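## Task

Lot numbers are printed on the shelf edge beneath each shelf spot, and several spots may carry the same number. Move one cardboard box from lot 451 and one from lot 434 onto the desk so that nothing overhangs the desk's edge. All other cardboard boxes must stay on their own shelves. If no box of a given lot exists in the storeroom, leave that lot out. The robot must not fall over or finish tilted, or the task fails.

## Robot and tools

Robot: a simulated Hello Robot Stretch 3. It has one arm on a vertical mast (lift). The arm telescopes out to the robot's right side, so the gripper is moved forward or back by driving the base. The base is 0.33 m long, 0.34 m wide, rounded at the back, and pivots about a point 0.05 m behind its front edge, midway between the two drive wheels. It cannot drive sideways. With the arm pulled in and the wrist folded, a turn sweeps a 0.28 m radius; an unfolded, level gripper reaches beyond that. Objects may occasionally be nudged by something else.

Frames: the base frame has its origin on the floor between the drive wheels, x forward, y left, z up, in metres. hand_pose is reported in this frame, at the point where closed fingertips meet. The odometry frame is the base frame as it was at scene start; base_odometry counts wheel rotation only (slip looks like travel), heading in rad, left positive, -3.142 to 3.142.

Tool move: one action per call. Arguments:
- base: a single command object, either {"translate_m": d} (offset in metres, forward positive, -3 to 3) or {"rotate_rad": d} (offset in radians, left positive, -6.4 to 6.4). Offsets count from the base position in the latest reported state (or from its current spot if a move was still running).
- joints: absolute targets by name (units in the name): lift_m 0 to 1.1; arm_m 0 to 0.52 (extension); wrist_yaw_rad -1.345 to 4.42 (0 along the arm, positive toward the robot's front); wrist_pitch_rad -1.57 to 0.451 (0 level, negative tips fingers down); wrist_roll_rad -2.911 to 2.918 (0 fingers side by side); gripper_m -0.089 to 0.179 (larger is wider; fingertip gap is about 0.007 m below the value near closed, 0.025 m below when wide); head_pan_rad -3.953 to 1.73 (0 forward, positive left, -1.57 along the arm); head_tilt_rad -1.53 to 0.419 (negative looks down). Done tolerances: ±0.004 for lift, arm, gripper; ±0.02 yaw and roll; ±0.05 pitch; ±0.1 head.
- speeds: optional top speed per motion key, not above its max. pace: "default" or "max". Top speeds default/max: translate 0.12/0.30 m/s, rotate 0.76/1.90 rad/s, lift 0.11/0.15 m/s, arm 0.14/0.40 m/s. The base is capped at 0.10 m/s and 0.63 rad/s unless lift_m < 0.30, arm_m < 0.03 and wrist_yaw_rad > 2.54.
- contact_limits: effort thresholds (%, 1 to 100) that halt a motion: arm_m a number (negative sense when retracting); lift_m an object {"down": v, "up": v} measured as extra push beyond free motion (below about 12 may trip in free travel; omitted means 32-47 down, 21-36 up); translate_m and rotate_rad a number, active only during that base move and only if given. Put each limit in the same action as its command.
- servos: "reboot" alone, to re-enable servos that shut off.
- cameras: list from head_camera, nav_camera, wrist_camera, all; [] for none, omitted for all.
- blocking: true/omitted waits until everything rests; false returns in about 0.5 s while motion continues. A new move overrides only the targets it names.
Actions last at most about 14-15 s (then time_out). Unknown keys make a call invalid; out-of-range values are refused, and a refusal or an uncommanded stop cancels the rest of that reply's move, wait and finished_scene calls.

wait: seconds 0 to 10, plus cameras; returns state, ends early when motions settle. stop: brakes all running motions (they report stopped and may keep pressing). zoom_image: camera plus region [x0, y0, x1, y1] in pixels, at most 504x504, on that camera's latest image. finished_scene: scene = the current scene number; ends it irreversibly, so the goal must already hold.

Results: move says done or the worst status; base_status and joint_status show done, moving, off_target (resting away from target, may still push), contact_stop (joint goes slack until recommanded), time_out, torque_fault (servo off; reboot needed). on_its_own lists uncommanded behaviour; "held at" is the target. motor_effort in % (peak in brackets); positive wheel effort pushes forward; wrist pitch peaks near 45, roll near 72. lidar_m: 12 sectors of 30 degrees, first straight ahead, counter-clockwise, at 0.17 m height, "-" for nothing or closer than 0.15 m. wrist_depth_mm and head_depth_mm: 7x7 median depths. base_tilt in degrees; turned_by_imu beats turned_by_wheels when they differ by over 0.15 rad. head_camera images are rotated (turn 90 degrees clockwise to view upright); nav_camera the other way.

Gripper: command below the object's width to hold, at least 0.05 above it to let go. Readings do not prove a grasp; resend to regrip.

Cautions: before folding (yaw to 3.0) or unfolding the wrist, put lift between 0.32 and 0.95, pitch -0.4, roll near 0; once folded lift may go to 0.25. With yaw below -0.4 keep pitch at -0.5 or lower. Wrist and head never contact-stop and will overheat if pushing. Pushing on something rigid with the gripper above about 0.45 m, or driving while holding or snagging something fixed, can tip the robot; back off if tilt appears. Avoid drops, releasing moving items, slams, hard hits and heavy pushes.

Each tool is called as name(argument=value, ...), one argument or row to a line, values as JSON.

## Session

move(
  joints={"head_pan_rad":-1.57,"head_tilt_rad":-0.3},
)

move(
  joints={"head_pan_rad":1.4,"head_tilt_rad":-0.3},
  cameras=["nav_camera"],
)

move(
  joints={"head_pan_rad":-3.0,"head_tilt_rad":-0.3},
  cameras=["nav_camera"],
)

move(
  joints={"head_pan_rad":0,"head_tilt_rad":-0.3},
  cameras=["nav_camera"],
)

Scene clock: 1.23 s.
move: done
base_odometry: x=+0.000 y=+0.000 heading=+0.000
turned_by_wheels: +0.000
turned_by_imu: +0.000
base_tilt: forward=-0.3 right=-1.2
lidar_m: 0.73 0.72 0.85 1.53 2.66 1.26 1.01 1.12 1.81 1.62 1.39 0.83
head_depth_mm: 1809 1798 1895 2315 2433 2048 1562 / 1926 2021 2122 2088 2106 2012 1556 / 1853 1983 2136 2251 2289 1974 1543 / 1719 1947 2056 2173 2130 1911 1544 / 1586 1861 1961 1936 1826 1830 1536 / 1499 1728 1893 1995 1918 1837 1523 / 1631 1775 1866 1960 1921 1847 1511
base_status: not commanded
joint_positions: lift_m=+0.374 arm_m=+0.001 wrist_yaw_rad=+3.009 wrist_pitch_rad=-0.462 wrist_roll_rad=+0.000 gripper_m=+0.037 head_pan_rad=-1.607 head_tilt_rad=-0.301
joint_status: all done
measured_speeds: all 0
motor_effort: left_wheel=-0.6(0.7) right_wheel=+0.3(1.1) lift_m=+23.5(23.8) arm_m=-5.2(5.4) wrist_yaw_rad=-1.0(1.1) wrist_pitch_rad=+1.9(2.1) wrist_roll_rad=-0.2(0.3) gripper_m=+0.0(0.8) head_pan_rad=+3.0(5.3) head_tilt_rad=-3.3(8.6)
hand_pose: x=+0.0076 y=+0.0712 z=+0.3774 quat_wxyz=(+0.207, +0.697, +0.116, +0.676) (m; base frame)
wrist_depth_mm: - 138 - - - 855 - / - 151 - - - 969 - / - 167 925 - - 947 - / 832 769 203 807 804 800 762 / 698 675 211 656 652 661 661 / 600 601 126 573 129 577 580 / 523 544 289 354 502 513 511
pictures: head_camera (sideways), nav_camera (sideways), wrist_camera
camera_calibration:
head_camera: T_world_to_cam=[[-0.0373073, 0.247586, -0.968147, 1.27574], [0.995363, -0.0767495, -0.0579833, 0.0690661], [-0.0886606, -0.965821, -0.243574, 0.27316], [0, 0, 0, 1]] pos_world=[0.00306702, -0.0467296, 1.30564]
nav_camera: T_world_to_cam=[[0.00723794, -0.271906, 0.962297, -1.20949], [-0.99967, 0.0217501, 0.0136647, 0.0384444], [-0.0246456, -0.962078, -0.271659, 0.306922], [0, 0, 0, 1]] pos_world=[0.0547502, -0.0344218, 1.24674]
wrist_camera: T_world_to_cam=[[0.994963, -0.0965217, -0.0270514, 0.016197], [-0.0806635, -0.610724, -0.787724, 0.37395], [0.0595115, 0.785938, -0.615434, 0.342021], [0, 0, 0, 1]] pos_world=[-0.00630544, -0.0388635, 0.505499]

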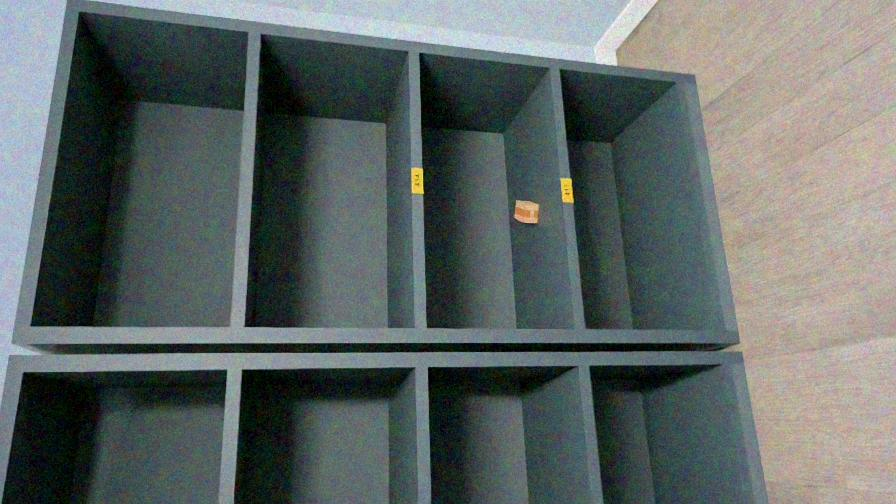

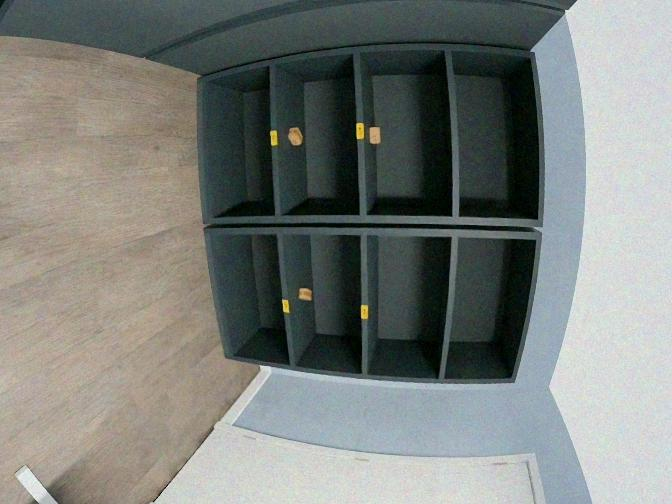

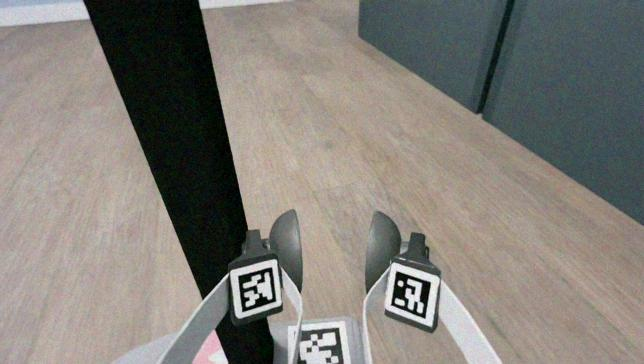

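Scene clock: 4.07 s.
move: done
base_odometry: x=+0.000 y=+0.000 heading=+0.000
turned_by_wheels: +0.000
turned_by_imu: +0.000
base_tilt: forward=-0.4 right=-1.1
lidar_m: 0.72 0.72 0.85 1.54 2.66 1.25 1.01 1.11 1.81 1.62 1.40 0.83
head_depth_mm: 927 939 957 980 995 1022 1041 / 1078 1099 1122 1141 1170 1204 1232 / 1279 1309 1351 1383 1427 1469 1449 / 2446 2576 1711 1750 1808 1844 1538 / 2413 2503 2649 2743 2804 2004 1523 / 2300 2397 2546 2604 2691 1983 1513 / 2192 2309 2410 2504 2592 1969 1521
base_status: not commanded
joint_positions: lift_m=+0.374 arm_m=+0.001 wrist_yaw_rad=+3.009 wrist_pitch_rad=-0.462 wrist_roll_rad=+0.000 gripper_m=+0.037 head_pan_rad=+1.408 head_tilt_rad=-0.301
joint_status: all done
measured_speeds: translate_m=+0.000 rotate_rad=+0.000 lift_m=+0.000 arm_m=+0.000 wrist_yaw_rad=+0.000 wrist_pitch_rad=+0.000 wrist_roll_rad=+0.000 head_pan_rad=-0.024 head_tilt_rad=+0.000
motor_effort: left_wheel=-0.1(1.0) right_wheel=+0.8(1.2) lift_m=+23.8(24.3) arm_m=-9.6(10.1) wrist_yaw_rad=-0.6(2.1) wrist_pitch_rad=+1.9(2.0) wrist_roll_rad=-0.1(0.3) gripper_m=+0.3(0.9) head_pan_rad=-3.3(5.4) head_tilt_rad=+0.2(6.0)
hand_pose: x=+0.0076 y=+0.0712 z=+0.3774 quat_wxyz=(+0.207, +0.697, +0.116, +0.676) (m; base frame)
wrist_depth_mm: - 139 - - - 859 - / - 151 - - - 976 - / - 167 931 - - 940 - / 835 763 204 815 801 798 767 / 700 664 211 666 650 677 668 / 599 601 126 574 129 579 581 / 525 533 287 353 508 509 505
pictures: nav_camera (sideways)
camera_calibration:
nav_camera: T_world_to_cam=[[0.0271289, 0.270663, 0.962292, -1.2096], [0.988928, -0.147766, 0.0136821, 0.0263331], [0.145897, 0.951266, -0.271674, 0.305926], [0, 0, 0, 1]] pos_world=[-0.0378601, 0.0402676, 1.24674]

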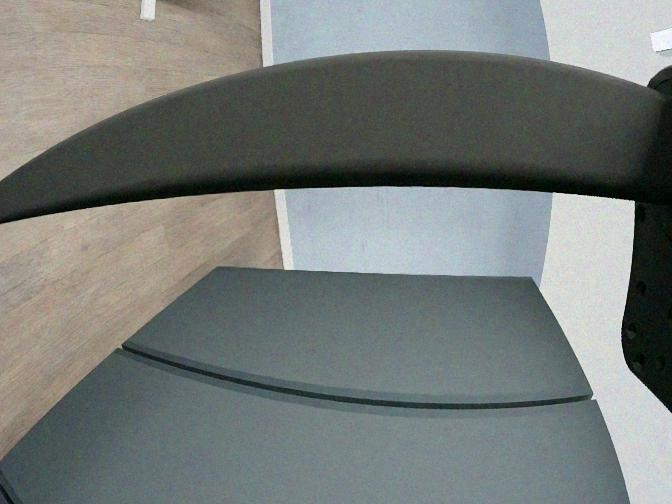

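Scene clock: 7.47 s.
move: done
base_odometry: x=+0.000 y=+0.000 heading=+0.000
turned_by_wheels: +0.000
turned_by_imu: +0.000
base_tilt: forward=-0.4 right=-1.1
lidar_m: 0.73 0.72 0.85 1.53 2.66 1.26 1.01 1.11 1.81 1.63 1.39 0.83
head_depth_mm: 1415 1488 1557 1639 1348 1018 1516 / 1400 1460 1548 1621 1337 1005 1497 / 1377 1445 1514 1597 1327 999 1493 / 1351 1427 1495 1564 1315 957 1554 / 1350 1412 1471 1564 1299 945 1480 / 1329 1387 1452 1539 1482 940 1527 / 1311 1373 1436 1513 1593 1667 1515
base_status: not commanded
joint_positions: lift_m=+0.374 arm_m=+0.001 wrist_yaw_rad=+3.009 wrist_pitch_rad=-0.462 wrist_roll_rad=+0.000 gripper_m=+0.037 head_pan_rad=-3.008 head_tilt_rad=-0.301
joint_status: all done
measured_speeds: translate_m=+0.000 rotate_rad=+0.000 lift_m=+0.000 arm_m=+0.000 wrist_yaw_rad=+0.000 wrist_pitch_rad=+0.000 wrist_roll_rad=+0.000 head_pan_rad=+0.024 head_tilt_rad=+0.000
motor_effort: left_wheel=+0.0(0.8) right_wheel=+0.0(1.1) lift_m=+24.2(24.7) arm_m=-13.1(13.4) wrist_yaw_rad=-1.2(1.6) wrist_pitch_rad=+1.9(2.1) wrist_roll_rad=-0.1(0.3) gripper_m=+0.6(1.1) head_pan_rad=+3.4(5.2) head_tilt_rad=+2.8(4.9)
hand_pose: x=+0.0076 y=+0.0712 z=+0.3774 quat_wxyz=(+0.207, +0.697, +0.116, +0.676) (m; base frame)
wrist_depth_mm: - 138 - - - 856 - / - 151 - - - 979 - / - 167 912 - - 932 - / 828 765 204 801 806 802 771 / 695 672 212 662 656 667 665 / 595 600 126 572 129 581 582 / 524 536 288 355 506 513 514
pictures: nav_camera (sideways)
camera_calibration:
nav_camera: T_world_to_cam=[[-0.266797, -0.0530264, 0.962293, -1.2078], [-0.147242, 0.989006, 0.0136753, 0.0333132], [-0.952438, -0.138041, -0.271672, 0.312649], [0, 0, 0, 1]] pos_world=[-0.0195545, -0.0538339, 1.24674]

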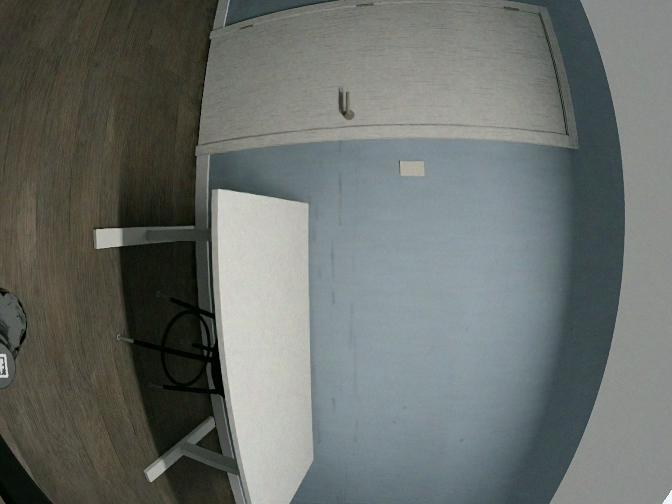

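Scene clock: 10.33 s.
move: done
base_odometry: x=+0.000 y=+0.000 heading=+0.000
turned_by_wheels: +0.000
turned_by_imu: +0.000
base_tilt: forward=-0.3 right=-1.2
lidar_m: 0.72 0.73 0.85 1.53 2.66 1.26 1.01 1.11 1.82 1.63 1.39 0.83
head_depth_mm: 671 706 745 791 842 895 959 / 657 688 724 766 812 863 922 / 642 673 703 743 787 836 891 / 620 652 684 723 764 813 863 / 605 635 665 700 736 779 831 / 590 615 646 680 715 757 803 / 576 601 629 662 696 734 778
base_status: not commanded
joint_positions: lift_m=+0.374 arm_m=+0.001 wrist_yaw_rad=+3.009 wrist_pitch_rad=-0.462 wrist_roll_rad=+0.000 gripper_m=+0.037 head_pan_rad=+0.008 head_tilt_rad=-0.300
joint_status: all done
measured_speeds: translate_m=+0.000 rotate_rad=+0.000 lift_m=+0.000 arm_m=+0.000 wrist_yaw_rad=+0.000 wrist_pitch_rad=+0.000 wrist_roll_rad=+0.000 head_pan_rad=-0.024 head_tilt_rad=+0.000
motor_effort: left_wheel=-0.3(0.7) right_wheel=+0.8(0.9) lift_m=+24.5(25.1) arm_m=-12.7(13.7) wrist_yaw_rad=-0.4(1.8) wrist_pitch_rad=+1.9(2.0) wrist_roll_rad=+0.2(0.3) gripper_m=+0.0(1.1) head_pan_rad=-3.0(6.2) head_tilt_rad=+6.0(7.9)
hand_pose: x=+0.0076 y=+0.0712 z=+0.3774 quat_wxyz=(+0.207, +0.697, +0.116, +0.676) (m; base frame)
wrist_depth_mm: - 139 - - - 862 - / - 151 - - - 970 - / - 167 925 - - 953 - / 837 773 203 809 800 809 762 / 705 671 211 654 658 666 676 / 604 599 126 576 129 585 580 / 525 538 287 354 506 516 510
pictures: nav_camera (sideways)
camera_calibration:
nav_camera: T_world_to_cam=[[0.270327, 0.0192721, 0.962576, -1.21142], [0.0225259, -0.999653, 0.0136883, 0.0322549], [0.962505, 0.0179826, -0.270668, 0.299662], [0, 0, 0, 1]] pos_world=[0.0383269, 0.0502016, 1.24675]

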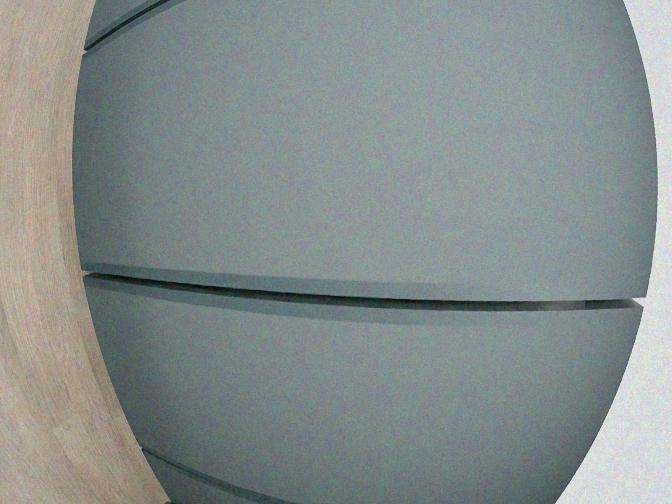

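move(
  joints={"head_pan_rad":-1.6,"head_tilt_rad":-0.3},
  cameras=["head_camera"],
)

zoom_image(
  camera="head_camera",
  region=[370, 140, 610, 260],
)

move(
  joints={"head_pan_rad":-1.15,"head_tilt_rad":-0.3},
  cameras=["head_camera"],
)

move(
  joints={"head_pan_rad":-2.0,"head_tilt_rad":-0.3},
  cameras=["head_camera"],
)

Scene clock: 30.33 s.
move: done
base_odometry: x=+0.000 y=+0.000 heading=+0.000
turned_by_wheels: +0.000
turned_by_imu: +0.000
base_tilt: forward=-0.3 right=-1.2
lidar_m: 0.73 0.72 0.85 1.53 2.66 1.26 1.01 1.11 1.81 1.63 1.39 0.83
head_depth_mm: 1841 1800 1879 2320 2445 2037 1560 / 1949 2026 2112 2090 2098 2017 1562 / 1835 2009 2108 2246 2315 1942 1550 / 1823 1949 2044 2162 2119 1923 1547 / 1579 1878 1956 1950 1898 1830 1534 / 1491 1681 1899 1960 1937 1799 1529 / 1629 1782 1857 1937 1922 1856 1516
base_status: not commanded
joint_positions: lift_m=+0.374 arm_m=+0.001 wrist_yaw_rad=+3.009 wrist_pitch_rad=-0.462 wrist_roll_rad=+0.000 gripper_m=+0.037 head_pan_rad=-1.608 head_tilt_rad=-0.300
joint_status: all done
measured_speeds: translate_m=+0.000 rotate_rad=+0.000 lift_m=+0.000 arm_m=+0.000 wrist_yaw_rad=+0.000 wrist_pitch_rad=+0.000 wrist_roll_rad=+0.000 head_pan_rad=+0.024 head_tilt_rad=+0.000
motor_effort: left_wheel=-0.2(0.8) right_wheel=+0.5(1.3) lift_m=+25.2(25.6) arm_m=-13.5(13.5) wrist_yaw_rad=-1.2(1.7) wrist_pitch_rad=+2.0(2.1) wrist_roll_rad=+0.0(0.5) gripper_m=+0.7(1.0) head_pan_rad=+3.4(5.6) head_tilt_rad=+4.7(8.3)
hand_pose: x=+0.0076 y=+0.0712 z=+0.3774 quat_wxyz=(+0.207, +0.697, +0.116, +0.676) (m; base frame)
wrist_depth_mm: - 138 - - - 876 - / - 150 - - - 966 - / - 167 923 - - 945 - / 837 772 204 821 812 803 770 / 693 670 212 657 656 676 663 / 600 602 126 567 128 586 576 / 519 544 286 355 501 506 503
pictures: head_camera (sideways)
camera_calibration:
head_camera: T_world_to_cam=[[-0.0371041, 0.246132, -0.968526, 1.27626], [0.995263, -0.0780538, -0.0579643, 0.0689889], [-0.089864, -0.966088, -0.24207, 0.271206], [0, 0, 0, 1]] pos_world=[0.00306417, -0.0467357, 1.30574]

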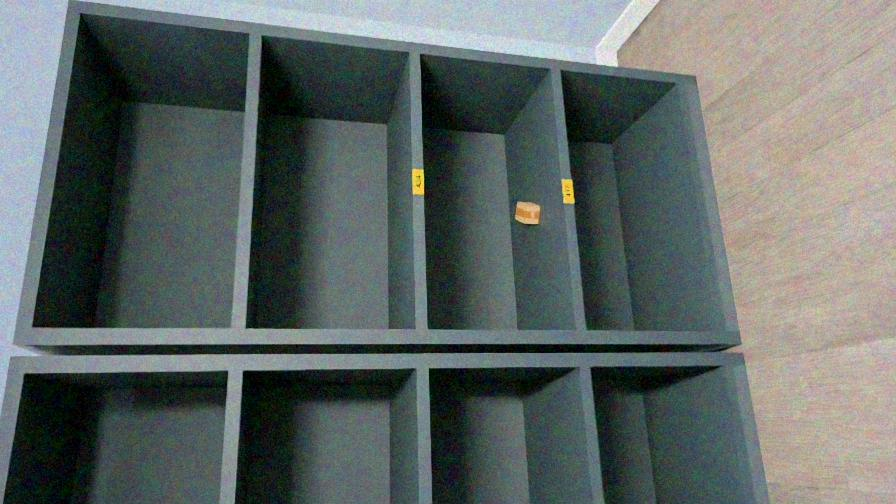

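Scaled by 2.100 from the camera's 896x504 image, which has a finer 1280x720 frame.

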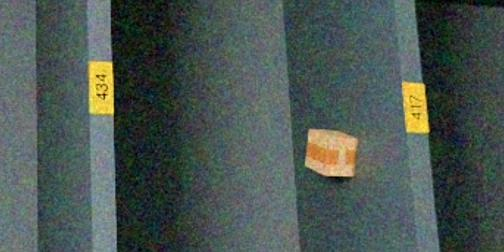

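Scene clock: 31.17 s.
move: done
base_odometry: x=+0.000 y=+0.000 heading=+0.000
turned_by_wheels: +0.000
turned_by_imu: +0.000
base_tilt: forward=-0.4 right=-1.1
lidar_m: 0.72 0.72 0.85 1.53 2.66 1.26 1.01 1.11 1.81 1.63 1.39 0.83
head_depth_mm: 1427 1438 1509 1583 1713 1842 1570 / 1660 1820 1913 1992 1863 1779 1548 / 1687 1861 1950 2041 2010 1892 1547 / 1698 1889 2009 2097 2144 1897 1542 / 1736 1918 2007 2113 2078 1880 1531 / 1524 1574 1631 1715 1801 1830 1524 / 1279 1309 1359 1396 1436 1487 1477
base_status: not commanded
joint_positions: lift_m=+0.374 arm_m=+0.001 wrist_yaw_rad=+3.009 wrist_pitch_rad=-0.462 wrist_roll_rad=+0.000 gripper_m=+0.037 head_pan_rad=-1.139 head_tilt_rad=-0.300
joint_status: all done
measured_speeds: all 0
motor_effort: left_wheel=-0.4(0.8) right_wheel=+0.2(1.2) lift_m=+25.4(25.7) arm_m=-12.8(13.0) wrist_yaw_rad=+1.6(1.6) wrist_pitch_rad=+1.9(2.0) wrist_roll_rad=+0.1(0.3) gripper_m=+0.1(1.0) head_pan_rad=+1.8(5.6) head_tilt_rad=+5.1(8.5)
hand_pose: x=+0.0076 y=+0.0712 z=+0.3774 quat_wxyz=(+0.207, +0.697, +0.116, +0.676) (m; base frame)
wrist_depth_mm: - 139 - - - 865 - / - 150 - - - 965 - / - 167 925 - - 942 - / 850 774 203 808 800 793 767 / 700 681 212 667 649 677 664 / 595 602 126 574 128 575 577 / 524 536 289 355 509 515 505
pictures: head_camera (sideways)
camera_calibration:
head_camera: T_world_to_cam=[[-0.144365, 0.202779, -0.968524, 1.27694], [0.923076, 0.380221, -0.0579848, 0.0694635], [0.356495, -0.902393, -0.242071, 0.268393], [0, 0, 0, 1]] pos_world=[0.0245449, -0.0431513, 1.30574]

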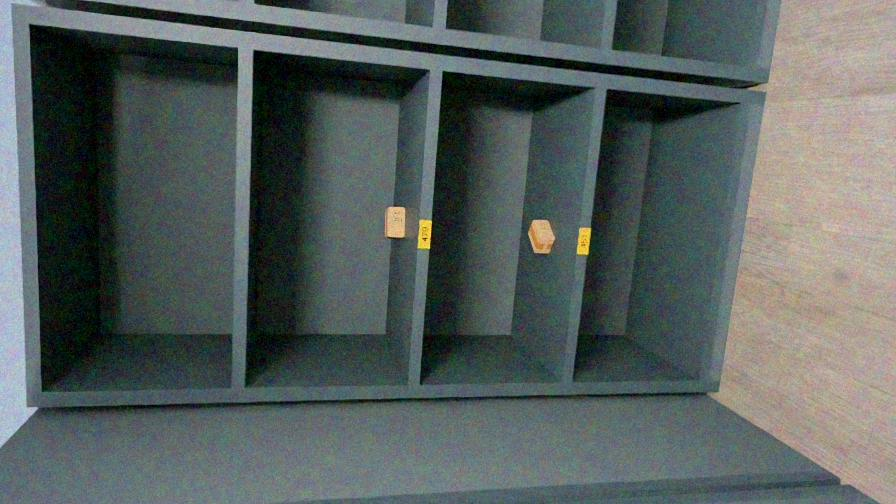

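Scene clock: 32.17 s.
move: done
base_odometry: x=+0.000 y=+0.000 heading=+0.000
turned_by_wheels: +0.000
turned_by_imu: +0.000
base_tilt: forward=-0.3 right=-1.2
lidar_m: 0.72 0.73 0.85 1.53 2.67 1.26 1.01 1.12 1.81 1.63 1.39 0.83
head_depth_mm: 1547 1585 1638 1680 1733 1798 1558 / 1704 1755 1804 1881 1931 1952 1561 / 1922 1972 2050 2136 2191 2002 1540 / 2152 2218 2326 2444 2475 2016 1543 / 2067 1845 1967 2037 2160 2003 1536 / 1906 2024 2139 2223 2268 1956 1529 / 1752 1895 2014 2066 2057 1866 1523
base_status: not commanded
joint_positions: lift_m=+0.374 arm_m=+0.001 wrist_yaw_rad=+3.009 wrist_pitch_rad=-0.462 wrist_roll_rad=+0.000 gripper_m=+0.037 head_pan_rad=-2.017 head_tilt_rad=-0.300
joint_status: all done
measured_speeds: all 0
motor_effort: left_wheel=-0.2(0.8) right_wheel=+0.0(0.7) lift_m=+25.3(26.0) arm_m=-12.5(13.1) wrist_yaw_rad=-1.5(1.5) wrist_pitch_rad=+1.9(2.0) wrist_roll_rad=-0.1(0.3) gripper_m=+0.3(0.9) head_pan_rad=-0.4(4.5) head_tilt_rad=+4.0(7.1)
hand_pose: x=+0.0076 y=+0.0712 z=+0.3774 quat_wxyz=(+0.207, +0.697, +0.116, +0.676) (m; base frame)
wrist_depth_mm: - 139 - - - 853 - / - 151 - - - 978 - / - 168 933 - - 926 - / 842 761 204 821 814 800 759 / 691 671 210 664 647 673 671 / 600 595 126 572 129 581 581 / 529 545 288 355 503 510 511
pictures: head_camera (sideways)
camera_calibration:
head_camera: T_world_to_cam=[[0.0637062, 0.240636, -0.968522, 1.27565], [0.882387, -0.466939, -0.0579737, 0.0696994], [-0.466191, -0.850919, -0.242081, 0.273481], [0, 0, 0, 1]] pos_world=[-0.0152743, -0.0417128, 1.30574]

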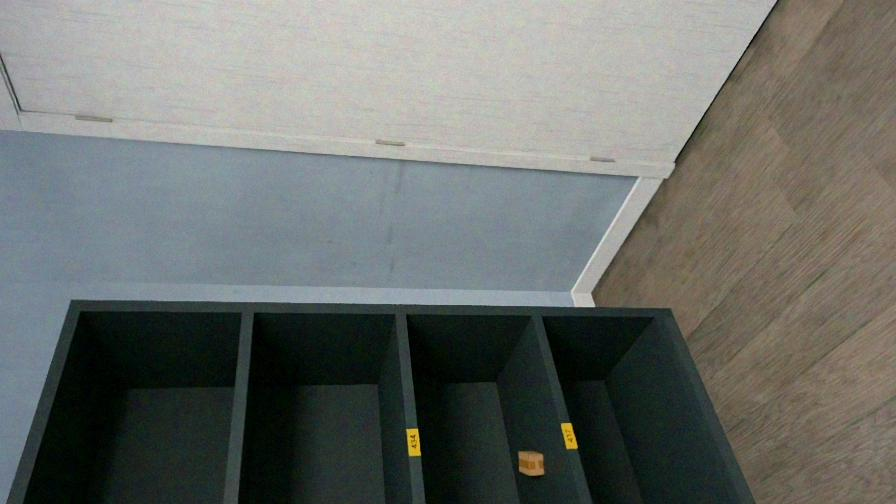

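move(
  base={"rotate_rad":0.26},
  joints={"head_pan_rad":-1.5,"head_tilt_rad":-0.35},
  cameras=["head_camera"],
)

zoom_image(
  camera="head_camera",
  region=[320, 130, 660, 330],
)

Scene clock: 89.77 s.
move: done
base_odometry: x=+0.000 y=+0.000 heading=+0.260
turned_by_wheels: +0.260
turned_by_imu: +0.256
base_tilt: forward=-0.4 right=-1.2
lidar_m: 0.73 0.76 1.05 2.66 1.64 1.01 1.11 1.60 1.97 1.63 1.01 0.75
head_depth_mm: 1656 1798 1923 2029 2167 1831 1488 / 1489 1466 1554 1644 1804 1822 1494 / 1773 1842 1946 2055 1908 1826 1477 / 1782 1860 1975 2085 2139 1851 1475 / 1804 1882 1982 2107 2207 1865 1464 / 1762 1853 1974 2074 2054 1864 1459 / 1455 1517 1578 1679 1764 1711 1444
base_status: done
joint_positions: lift_m=+0.374 arm_m=+0.001 wrist_yaw_rad=+3.009 wrist_pitch_rad=-0.462 wrist_roll_rad=+0.000 gripper_m=+0.037 head_pan_rad=-1.492 head_tilt_rad=-0.349
joint_status: all done
measured_speeds: translate_m=+0.000 rotate_rad=+0.000 lift_m=+0.000 arm_m=+0.000 wrist_yaw_rad=+0.000 wrist_pitch_rad=+0.000 wrist_roll_rad=+0.000 head_pan_rad=-0.024 head_tilt_rad=+0.000
motor_effort: left_wheel=-8.6(12.9) right_wheel=+8.8(12.7) lift_m=+25.8(26.7) arm_m=-13.2(13.3) wrist_yaw_rad=-0.1(1.4) wrist_pitch_rad=+2.0(2.0) wrist_roll_rad=+0.0(0.3) gripper_m=+0.3(1.0) head_pan_rad=-3.1(6.8) head_tilt_rad=-3.5(7.3)
hand_pose: x=+0.0076 y=+0.0712 z=+0.3774 quat_wxyz=(+0.207, +0.697, +0.116, +0.676) (m; base frame)
wrist_depth_mm: - 139 - - - - - / - 150 - - - - 798 / - 167 939 - - 994 889 / 836 762 204 809 805 800 802 / 702 678 211 667 654 673 661 / 603 597 126 578 129 582 579 / 526 537 288 357 507 513 508
pictures: head_camera (sideways)
camera_calibration:
head_camera: T_world_to_cam=[[-0.0691975, 0.28743, -0.955299, 1.25915], [0.997362, 0.0409618, -0.0599198, 0.0715562], [0.021908, -0.956925, -0.289506, 0.332264], [0, 0, 0, 1]] pos_world=[0.00848366, -0.0468976, 1.30335]

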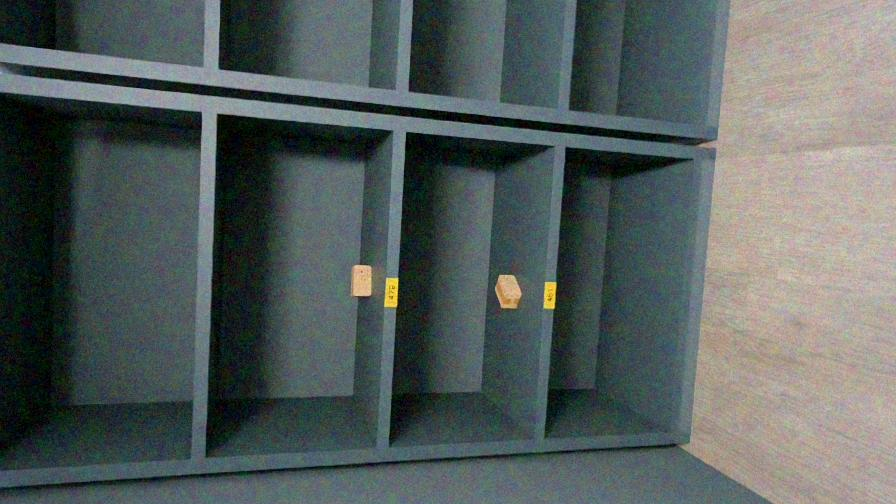

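Scaled by 1.482 from the camera's 896x504 image, which has a finer 1280x720 frame.

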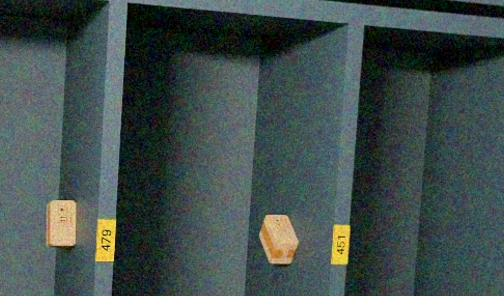

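move(
  base={"rotate_rad":-1.571},
  pace="max",
  cameras=[],
)

move(
  base={"translate_m":0.8},
  pace="max",
  cameras=["nav_camera"],
)

move(
  base={"rotate_rad":1.571},
  joints={"lift_m":0.7},
  pace="max",
  cameras=[],
)

move(
  joints={"wrist_yaw_rad":0,"wrist_pitch_rad":-0.4,"gripper_m":0.179,"head_pan_rad":-1.57,"head_tilt_rad":-0.5},
  pace="max",
)

Scene clock: 136.10 s.
move: done
base_odometry: x=+0.000 y=+0.000 heading=-1.311
turned_by_wheels: -1.571
turned_by_imu: -1.545
base_tilt: forward=-0.4 right=-1.3
lidar_m: 1.63 0.99 0.74 0.73 0.76 1.07 2.66 1.64 1.01 1.11 1.60 1.96
head_depth_mm: 1302 1367 1447 1532 1225 945 1489 / 1313 1378 1462 1546 1211 942 1485 / 1329 1393 1459 1565 1196 977 1481 / 1337 1407 1499 1577 1192 967 1426 / 1345 1425 1504 1604 1696 1776 1463 / 1349 1424 1507 1601 1714 1787 1454 / 1358 1436 1518 1623 1725 1786 1444
base_status: done
joint_positions: lift_m=+0.374 arm_m=+0.001 wrist_yaw_rad=+3.009 wrist_pitch_rad=-0.462 wrist_roll_rad=+0.000 gripper_m=+0.037 head_pan_rad=-1.500 head_tilt_rad=-0.350
joint_status: not commanded
measured_speeds: all 0
motor_effort: left_wheel=+7.9(12.2) right_wheel=-9.9(13.2) lift_m=+27.3(27.3) arm_m=-13.4(13.9) wrist_yaw_rad=-0.1(1.4) wrist_pitch_rad=+1.9(2.1) wrist_roll_rad=+0.2(0.4) gripper_m=+0.4(1.0) head_pan_rad=-2.9(3.8) head_tilt_rad=-2.3(4.2)
hand_pose: x=+0.0076 y=+0.0712 z=+0.3774 quat_wxyz=(+0.207, +0.697, +0.116, +0.676) (m; base frame)
wrist_depth_mm: - 139 - - 747 - - / - 151 161 - - - - / 824 167 175 - 903 - 889 / 839 777 202 818 799 793 793 / 705 677 211 656 657 672 667 / 597 597 126 573 129 577 580 / 524 537 288 352 503 516 505
pictures: none
No camera images: "cameras" was empty.

Scene clock: 145.07 s.
move: done
base_odometry: x=+0.206 y=-0.773 heading=-1.311
turned_by_wheels: +0.000
turned_by_imu: +0.000
base_tilt: forward=-0.3 right=-1.3
lidar_m: 0.92 0.95 0.72 0.69 0.73 1.03 3.42 1.55 1.37 1.57 1.41 0.85
head_depth_mm: 1310 1376 1462 1562 1653 1745 1493 / 1317 1391 1464 1564 1672 1756 1492 / 1333 1398 1484 1566 1678 1746 1483 / 1346 1425 1509 1587 1686 1780 1468 / 1350 1430 1509 1608 1709 1797 1461 / 1368 1449 1534 1622 1745 1804 1452 / 1399 1483 1572 1676 1776 1832 1448
base_status: done
joint_positions: lift_m=+0.374 arm_m=+0.001 wrist_yaw_rad=+3.009 wrist_pitch_rad=-0.462 wrist_roll_rad=+0.000 gripper_m=+0.037 head_pan_rad=-1.500 head_tilt_rad=-0.350
joint_status: not commanded
measured_speeds: all 0
motor_effort: left_wheel=+8.2(12.3) right_wheel=+0.9(10.2) lift_m=+28.5(28.6) arm_m=-12.1(13.5) wrist_yaw_rad=+0.5(2.1) wrist_pitch_rad=+2.0(2.1) wrist_roll_rad=+0.1(0.3) gripper_m=+0.0(1.1) head_pan_rad=-2.2(3.3) head_tilt_rad=+0.6(3.3)
hand_pose: x=+0.0076 y=+0.0712 z=+0.3774 quat_wxyz=(+0.207, +0.697, +0.116, +0.676) (m; base frame)
wrist_depth_mm: - 139 - - - 707 - / 738 151 161 - - 785 - / 801 167 175 - - 854 - / 806 759 204 804 806 799 797 / 698 677 212 668 657 677 664 / 601 596 126 576 128 585 575 / 524 543 288 352 507 516 512
pictures: nav_camera (sideways)
camera_calibration:
nav_camera: T_world_to_cam=[[0.0394827, -0.316382, 0.94781, -1.19077], [-0.996248, -0.0855755, 0.0129351, 0.0393862], [0.0770168, -0.944764, -0.318574, 0.367419], [0, 0, 0, 1]] pos_world=[0.0579558, -0.0262432, 1.24516]

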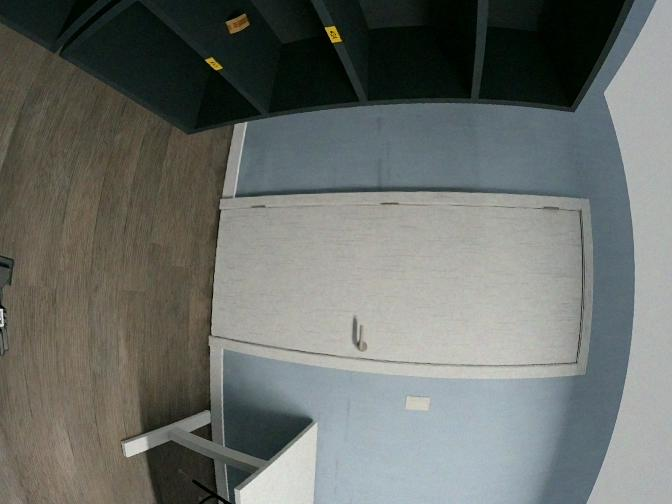

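Scene clock: 148.50 s.
move: done
base_odometry: x=+0.206 y=-0.773 heading=+0.260
turned_by_wheels: +1.571
turned_by_imu: +1.546
base_tilt: forward=-0.2 right=-1.1
lidar_m: 0.69 0.72 1.01 3.43 1.92 1.37 1.57 1.41 0.85 0.87 0.96 0.72
head_depth_mm: 886 759 801 825 863 914 992 / 1065 977 1181 1024 1175 1044 998 / 1080 1008 1201 1085 1349 1126 1308 / 1082 1050 1214 1077 1355 1119 1343 / 1094 1106 1223 1046 1370 1110 1332 / 1101 1158 1233 1041 1381 1103 1373 / 1111 1177 1250 1025 1376 1099 1365
base_status: done
joint_positions: lift_m=+0.700 arm_m=+0.001 wrist_yaw_rad=+3.009 wrist_pitch_rad=-0.463 wrist_roll_rad=+0.000 gripper_m=+0.037 head_pan_rad=-1.500 head_tilt_rad=-0.350
joint_status: all done
measured_speeds: all 0
motor_effort: left_wheel=-8.5(12.8) right_wheel=+8.5(12.9) lift_m=+30.0(33.7) arm_m=-12.6(13.7) wrist_yaw_rad=-0.2(1.5) wrist_pitch_rad=+2.1(2.2) wrist_roll_rad=-0.2(0.3) gripper_m=+0.3(0.8) head_pan_rad=-2.3(2.9) head_tilt_rad=+1.9(1.9)
hand_pose: x=+0.0076 y=+0.0710 z=+0.7027 quat_wxyz=(+0.208, +0.697, +0.117, +0.676) (m; base frame)
wrist_depth_mm: - 138 - - - - - / - 151 - - - - - / - 167 - - - - - / - - 203 - - - - / - - 212 - - - - / 997 977 126 945 129 955 - / 868 846 286 848 822 842 849
pictures: none
No camera images: "cameras" was empty.

Scene clock: 150.47 s.
move: done
base_odometry: x=+0.206 y=-0.773 heading=+0.260
turned_by_wheels: +0.000
turned_by_imu: +0.000
base_tilt: forward=-0.3 right=-1.2
lidar_m: 0.69 0.73 1.01 3.42 1.92 1.38 1.57 1.41 0.85 0.87 0.96 0.72
head_depth_mm: 669 735 791 888 1204 1445 1258 / 830 973 934 889 977 1087 1241 / 887 1138 1189 1340 1222 1291 1247 / 925 1130 1195 1359 1230 1415 1251 / 959 1133 1191 1363 1224 1406 1253 / 1006 1133 1087 1369 1184 1406 1241 / 1056 1138 1180 1369 1206 1430 1240
base_status: not commanded
joint_positions: lift_m=+0.700 arm_m=+0.001 wrist_yaw_rad=+0.003 wrist_pitch_rad=-0.420 wrist_roll_rad=+0.000 gripper_m=+0.179 head_pan_rad=-1.571 head_tilt_rad=-0.500
joint_status: all done
measured_speeds: all 0
motor_effort: left_wheel=-8.6(8.9) right_wheel=+8.9(9.2) lift_m=+27.3(30.5) arm_m=-12.5(13.1) wrist_yaw_rad=-3.3(7.7) wrist_pitch_rad=+3.2(5.7) wrist_roll_rad=+0.0(0.3) gripper_m=+1.1(83.8) head_pan_rad=-2.1(4.0) head_tilt_rad=-4.4(5.5)
hand_pose: x=-0.0208 y=-0.3697 z=+0.7122 quat_wxyz=(+0.692, +0.149, -0.691, -0.147) (m; base frame)
wrist_depth_mm: - - - - - - - / - - 806 - - - - / - - - - 717 - - / - - - - - - - / - - - - - - - / - 139 - - 908 - - / - 860 885 874 874 842 105
pictures: head_camera (sideways), nav_camera (sideways), wrist_camera
camera_calibration:
head_camera: T_world_to_cam=[[-0.0461866, 0.432267, -0.900562, 1.18762], [0.997482, -0.028619, -0.0648942, 0.0780473], [-0.0538248, -0.901292, -0.429856, 0.51535], [0, 0, 0, 1]] pos_world=[0.0047399, -0.0466534, 1.29612]
nav_camera: T_world_to_cam=[[0.0169425, -0.455995, 0.889821, -1.11497], [-0.999806, -0.0166258, 0.0105167, 0.0425399], [0.00999841, -0.889827, -0.456189, 0.546877], [0, 0, 0, 1]] pos_world=[0.0559542, -0.0210879, 1.24116]
wrist_camera: T_world_to_cam=[[-0.998878, -0.0398843, -0.0255314, -0.0107426], [-0.00249999, 0.582796, -0.812615, 0.826691], [0.0472902, -0.811639, -0.582241, 0.281774], [0, 0, 0, 1]] pos_world=[-0.021989, -0.253521, 0.835568]

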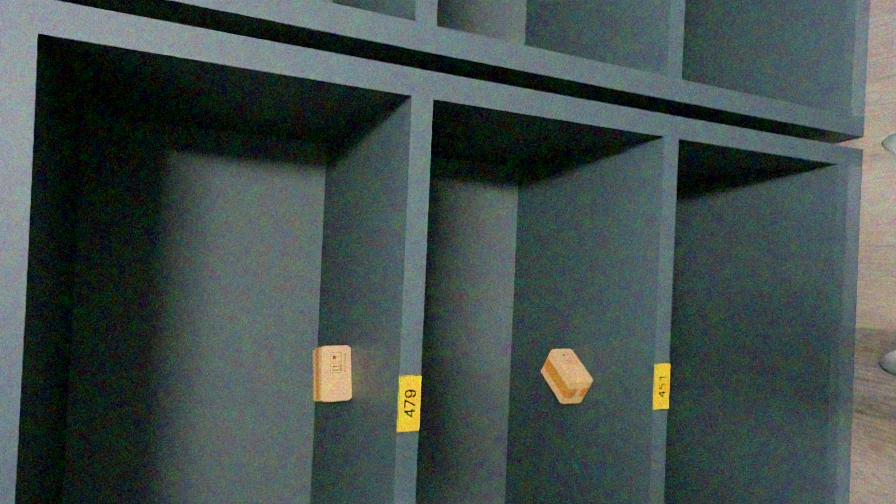

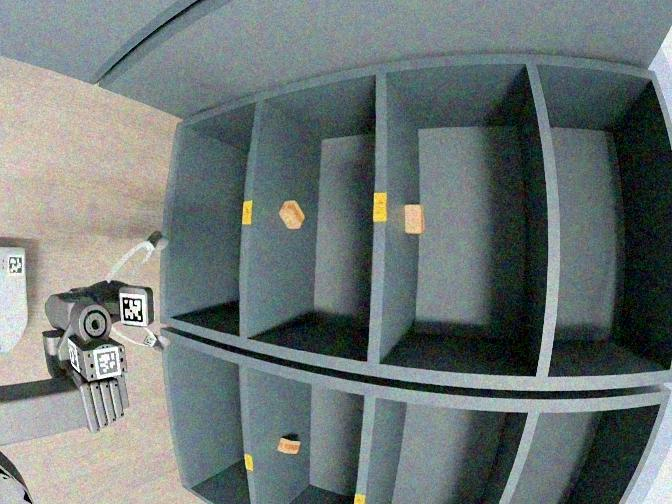

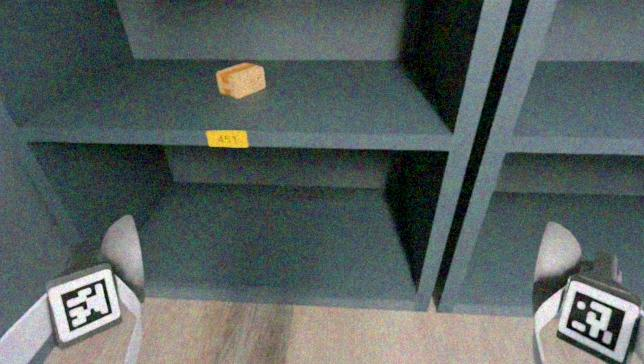

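move(
  base={"rotate_rad":-0.83},
  cameras=[],
)

move(
  base={"translate_m":0.31},
  cameras=[],
)

move(
  base={"rotate_rad":0.84},
  cameras=[],
)

move(
  joints={"lift_m":0.66,"wrist_pitch_rad":-0.4,"head_tilt_rad":-0.6},
)

Scene clock: 174.63 s.
move: done
base_odometry: x=+0.206 y=-0.773 heading=-0.570
turned_by_wheels: -0.830
turned_by_imu: -0.817
base_tilt: forward=-0.4 right=-1.1
lidar_m: 0.81 0.70 0.70 0.80 1.36 2.32 1.37 1.57 1.57 1.41 0.85 1.27
head_depth_mm: 1444 1520 1613 1717 1803 1624 1321 / 1532 1655 1756 1896 1972 1605 1317 / 1186 1292 1412 1551 1862 1612 1315 / 1270 1419 1445 1600 1753 1564 1303 / 1293 1486 1372 1674 1399 1501 1303 / 1227 1348 1200 1539 1270 1484 1286 / 1047 1242 1184 1424 1204 1437 1223
base_status: done
joint_positions: lift_m=+0.700 arm_m=+0.001 wrist_yaw_rad=+0.003 wrist_pitch_rad=-0.420 wrist_roll_rad=+0.000 gripper_m=+0.179 head_pan_rad=-1.571 head_tilt_rad=-0.500
joint_status: not commanded
measured_speeds: all 0
motor_effort: left_wheel=+7.6(11.9) right_wheel=-10.4(13.4) lift_m=+24.9(25.4) arm_m=-12.7(13.5) wrist_yaw_rad=-3.2(4.7) wrist_pitch_rad=+3.3(3.4) wrist_roll_rad=+0.1(0.4) gripper_m=+0.7(1.1) head_pan_rad=+1.0(1.7) head_tilt_rad=-4.5(5.0)
hand_pose: x=-0.0209 y=-0.3697 z=+0.7122 quat_wxyz=(+0.692, +0.149, -0.691, -0.147) (m; base frame)
wrist_depth_mm: - - - - - - - / - - - - - - - / 558 - - - - - - / 611 - - - - - - / - 760 - - - - - / - 141 977 - - - 982 / - 837 876 869 872 844 105
pictures: none
No camera images: "cameras" was empty.

Scene clock: 178.87 s.
move: done
base_odometry: x=+0.467 y=-0.940 heading=-0.570
turned_by_wheels: +0.000
turned_by_imu: +0.000
base_tilt: forward=-0.3 right=-1.2
lidar_m: 0.56 0.48 0.48 0.55 0.95 3.64 1.68 1.79 1.49 0.73 0.82 0.85
head_depth_mm: 1205 1292 1393 1882 2016 1633 1330 / 1269 1404 1436 1583 1695 1621 1314 / 1108 1497 1281 1670 1410 1537 1315 / 920 1358 1258 1577 1230 1500 1294 / 637 696 764 827 923 1028 1193 / 596 644 706 761 881 938 1159 / 650 723 811 740 1068 929 1155
base_status: done
joint_positions: lift_m=+0.700 arm_m=+0.001 wrist_yaw_rad=+0.003 wrist_pitch_rad=-0.420 wrist_roll_rad=+0.000 gripper_m=+0.179 head_pan_rad=-1.570 head_tilt_rad=-0.500
joint_status: not commanded
measured_speeds: all 0
motor_effort: left_wheel=+5.3(11.3) right_wheel=+2.9(8.8) lift_m=+29.4(30.3) arm_m=-12.4(14.0) wrist_yaw_rad=-2.9(4.4) wrist_pitch_rad=+3.2(3.4) wrist_roll_rad=-0.1(0.3) gripper_m=+0.4(1.1) head_pan_rad=+3.9(4.1) head_tilt_rad=-3.2(5.0)
hand_pose: x=-0.0209 y=-0.3697 z=+0.7122 quat_wxyz=(+0.692, +0.149, -0.691, -0.147) (m; base frame)
wrist_depth_mm: - - - - - - - / - 783 - - - - - / - - 599 - - - - / - - 579 - - - - / - - 952 - - - - / - 126 856 952 - - 990 / - - 828 865 864 831 105
pictures: none
No camera images: "cameras" was empty.

Scene clock: 181.33 s.
move: done
base_odometry: x=+0.467 y=-0.940 heading=+0.270
turned_by_wheels: +0.840
turned_by_imu: +0.827
base_tilt: forward=-0.2 right=-1.1
lidar_m: 0.48 0.51 0.70 2.16 1.95 1.67 1.78 1.45 0.73 1.06 0.66 0.49
head_depth_mm: 834 929 997 736 1160 964 1080 / 855 932 1003 729 1193 959 1184 / 861 932 1003 723 1195 952 1177 / 866 935 1002 712 1180 946 1168 / 865 935 1007 705 1191 944 1195 / 869 941 996 700 1188 937 1189 / 870 938 991 734 1108 929 1151
base_status: done
joint_positions: lift_m=+0.700 arm_m=+0.001 wrist_yaw_rad=+0.003 wrist_pitch_rad=-0.420 wrist_roll_rad=+0.000 gripper_m=+0.179 head_pan_rad=-1.570 head_tilt_rad=-0.500
joint_status: not commanded
measured_speeds: all 0
motor_effort: left_wheel=-8.7(12.4) right_wheel=+8.7(12.9) lift_m=+30.0(31.4) arm_m=-12.9(13.4) wrist_yaw_rad=-3.0(4.3) wrist_pitch_rad=+3.3(3.4) wrist_roll_rad=+0.0(0.3) gripper_m=+0.5(1.1) head_pan_rad=+3.2(4.2) head_tilt_rad=-2.1(3.3)
hand_pose: x=-0.0209 y=-0.3697 z=+0.7122 quat_wxyz=(+0.692, +0.149, -0.691, -0.147) (m; base frame)
wrist_depth_mm: - 762 - - - - - / - - - - - 750 - / - - - 591 - - 604 / - - - - - - - / - 142 - - - - - / - 126 - - - - - / - - - - - - 105
pictures: none
No camera images: "cameras" was empty.

Scene clock: 182.50 s.
move: done
base_odometry: x=+0.467 y=-0.940 heading=+0.270
turned_by_wheels: +0.000
turned_by_imu: +0.000
base_tilt: forward=-0.4 right=-1.2
lidar_m: 0.48 0.50 0.70 2.17 1.94 1.67 1.78 1.45 0.74 1.05 0.66 0.49
head_depth_mm: 854 935 926 708 1070 940 1119 / 854 938 910 698 1098 932 1166 / 856 946 893 1173 1099 958 1157 / 862 941 807 1180 1049 951 1157 / 864 951 867 1185 1078 943 1141 / 867 954 855 1188 1068 935 1142 / 870 954 845 1026 1043 937 1136
base_status: not commanded
joint_positions: lift_m=+0.660 arm_m=+0.001 wrist_yaw_rad=+0.003 wrist_pitch_rad=-0.419 wrist_roll_rad=+0.000 gripper_m=+0.179 head_pan_rad=-1.570 head_tilt_rad=-0.601
joint_status: all done
measured_speeds: all 0
motor_effort: left_wheel=-8.6(9.3) right_wheel=+8.8(9.2) lift_m=+25.3(28.7) arm_m=-12.3(13.1) wrist_yaw_rad=-2.6(3.8) wrist_pitch_rad=+3.1(5.1) wrist_roll_rad=-0.2(0.3) gripper_m=+0.8(1.0) head_pan_rad=+3.2(3.6) head_tilt_rad=-4.4(8.8)
hand_pose: x=-0.0209 y=-0.3698 z=+0.6723 quat_wxyz=(+0.692, +0.148, -0.691, -0.147) (m; base frame)
wrist_depth_mm: - 754 - - - - - / - - - 573 - - - / - - - - - - 553 / - - - - - - - / - 142 - - - 968 - / - 125 - - - - - / - - - - - - 105
pictures: head_camera (sideways), nav_camera (sideways), wrist_camera
camera_calibration:
head_camera: T_world_to_cam=[[-0.0467726, 0.520579, -0.852531, 1.12497], [0.997503, -0.0208687, -0.0674692, 0.0813383], [-0.0529143, -0.853558, -0.518303, 0.630414], [0, 0, 0, 1]] pos_world=[0.00484071, -0.0458459, 1.29131]
nav_camera: T_world_to_cam=[[0.0175703, -0.543137, 0.83946, -1.04935], [-0.999786, -0.0186922, 0.00883202, 0.0448247], [0.0108944, -0.839436, -0.543349, 0.660271], [0, 0, 0, 1]] pos_world=[0.0560593, -0.0148479, 1.23925]
wrist_camera: T_world_to_cam=[[-0.998902, -0.0393256, -0.025455, -0.0116804], [-0.00219644, 0.582108, -0.813108, 0.794491], [0.0467935, -0.81216, -0.581556, 0.257855], [0, 0, 0, 1]] pos_world=[-0.0219885, -0.25352, 0.795667]

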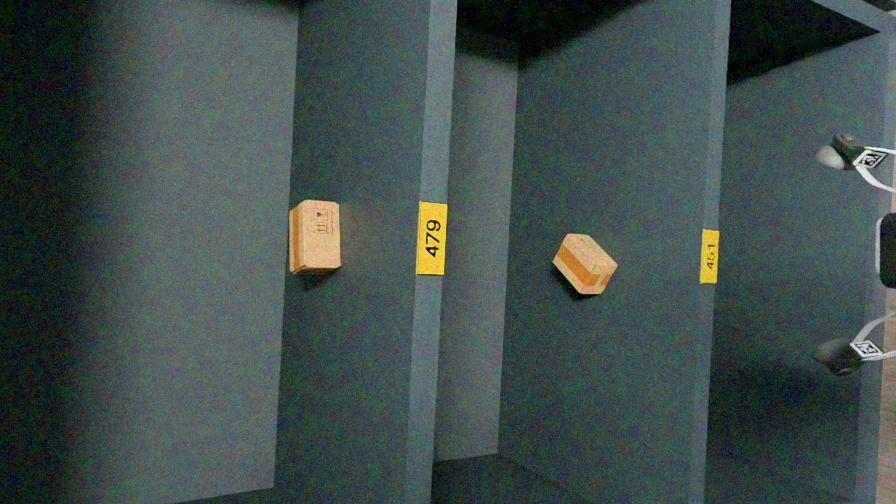

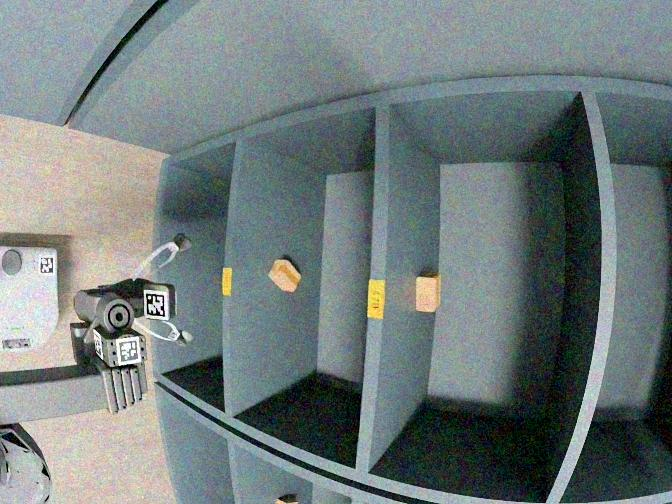

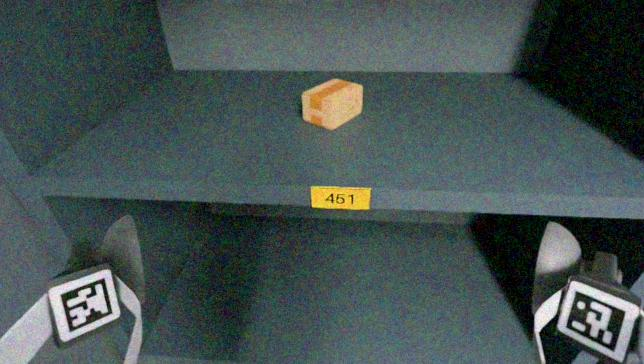

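move(
  joints={"lift_m":0.6},
  cameras=[],
)

move(
  joints={"arm_m":0.33},
  contact_limits={"arm_m":30},
)

Scene clock: 209.60 s.
move: done
base_odometry: x=+0.467 y=-0.940 heading=+0.270
turned_by_wheels: +0.000
turned_by_imu: +0.000
base_tilt: forward=-0.1 right=-1.1
lidar_m: 0.48 0.50 0.70 2.16 1.95 1.68 1.79 1.45 0.74 1.05 0.66 0.49
head_depth_mm: 853 939 924 707 1072 938 1125 / 854 942 909 699 1101 935 1171 / 857 938 892 1176 1095 953 1159 / 860 948 811 1184 1050 949 1155 / 860 949 869 1188 1074 944 1152 / 866 950 856 1191 1068 937 1147 / 871 957 845 1025 1044 931 1127
base_status: not commanded
joint_positions: lift_m=+0.600 arm_m=+0.001 wrist_yaw_rad=+0.003 wrist_pitch_rad=-0.419 wrist_roll_rad=+0.000 gripper_m=+0.179 head_pan_rad=-1.570 head_tilt_rad=-0.601
joint_status: all done
measured_speeds: all 0
motor_effort: left_wheel=-8.5(9.2) right_wheel=+8.6(9.5) lift_m=+24.9(30.0) arm_m=-11.3(12.5) wrist_yaw_rad=-3.1(3.6) wrist_pitch_rad=+3.1(3.2) wrist_roll_rad=-0.2(0.3) gripper_m=+0.6(1.2) head_pan_rad=+2.6(3.4) head_tilt_rad=-2.6(4.1)
hand_pose: x=-0.0209 y=-0.3698 z=+0.6124 quat_wxyz=(+0.692, +0.148, -0.691, -0.147) (m; base frame)
wrist_depth_mm: - - - - - - - / - - - 529 - - - / - - - - - - - / - - - - - - - / - 143 - - - - - / - 126 - - - - - / - - - - - - 105
pictures: none
No camera images: "cameras" was empty.

Scene clock: 213.23 s.
move: done
base_odometry: x=+0.467 y=-0.940 heading=+0.270
turned_by_wheels: +0.000
turned_by_imu: +0.000
base_tilt: forward=-0.3 right=-1.2
lidar_m: 0.48 0.50 0.70 2.16 1.95 1.67 1.78 1.44 0.74 1.05 0.66 0.50
head_depth_mm: 852 936 922 708 1071 939 1119 / 857 939 908 699 1103 934 494 / 854 943 894 1172 1090 603 1129 / 861 948 806 1181 1049 632 1159 / 861 949 869 1189 1077 943 1148 / 864 948 854 1190 1075 939 1144 / 870 954 842 1031 1043 931 1134
base_status: not commanded
joint_positions: lift_m=+0.600 arm_m=+0.330 wrist_yaw_rad=+0.003 wrist_pitch_rad=-0.419 wrist_roll_rad=+0.000 gripper_m=+0.179 head_pan_rad=-1.570 head_tilt_rad=-0.601
joint_status: all done
measured_speeds: all 0
motor_effort: left_wheel=-8.6(9.3) right_wheel=+7.9(9.1) lift_m=+29.1(31.2) arm_m=+12.7(15.0) wrist_yaw_rad=-2.5(4.7) wrist_pitch_rad=+3.1(3.2) wrist_roll_rad=-0.1(0.4) gripper_m=+0.7(1.1) head_pan_rad=+2.8(3.6) head_tilt_rad=-1.0(3.4)
contact_limits: arm_m 30 (drawing in: default 31, maximum 55; extending or still: default 40, maximum 69)
hand_pose: x=-0.0209 y=-0.6992 z=+0.6124 quat_wxyz=(+0.692, +0.148, -0.691, -0.147) (m; base frame)
wrist_depth_mm: 475 - - - - - - / - - - - - - - / - - - - - - - / - 321 319 266 313 323 320 / 288 285 284 265 282 280 278 / - 230 242 242 240 239 238 / 203 207 212 212 209 208 105
pictures: head_camera (sideways), nav_camera (sideways), wrist_camera
camera_calibration:
head_camera: T_world_to_cam=[[-0.0467726, 0.520579, -0.852531, 1.12497], [0.997503, -0.0208687, -0.0674692, 0.0813383], [-0.0529143, -0.853558, -0.518303, 0.630414], [0, 0, 0, 1]] pos_world=[0.00484071, -0.0458459, 1.29131]
nav_camera: T_world_to_cam=[[0.0175703, -0.543137, 0.83946, -1.04935], [-0.999786, -0.0186922, 0.00883202, 0.0448247], [0.0108944, -0.839436, -0.543349, 0.660271], [0, 0, 0, 1]] pos_world=[0.0560593, -0.0148479, 1.23925]
wrist_camera: T_world_to_cam=[[-0.998902, -0.0393327, -0.0254469, -0.0261717], [-0.00219686, 0.581928, -0.813237, 0.937441], [0.0467951, -0.812288, -0.581376, -0.0447711], [0, 0, 0, 1]] pos_world=[-0.0219885, -0.58292, 0.735667]

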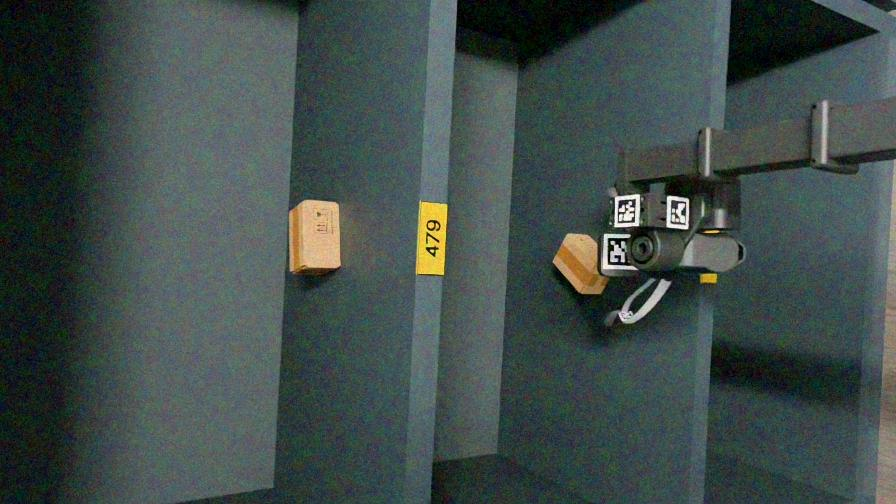

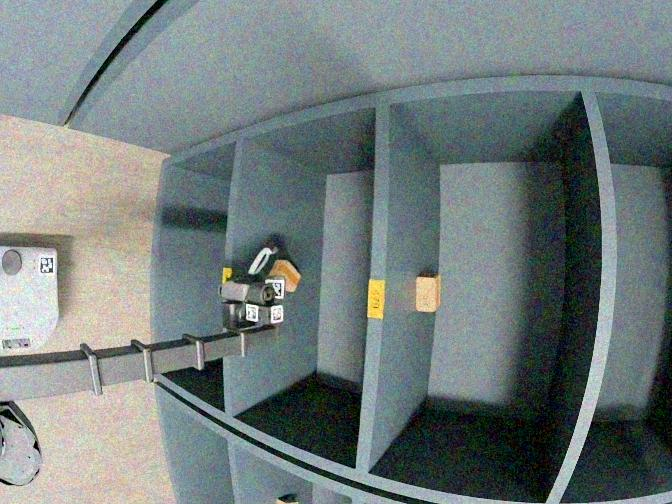

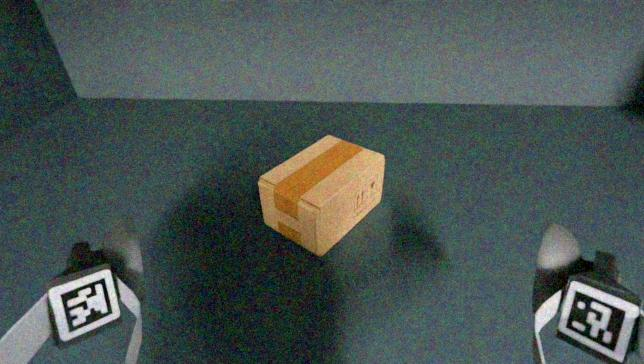

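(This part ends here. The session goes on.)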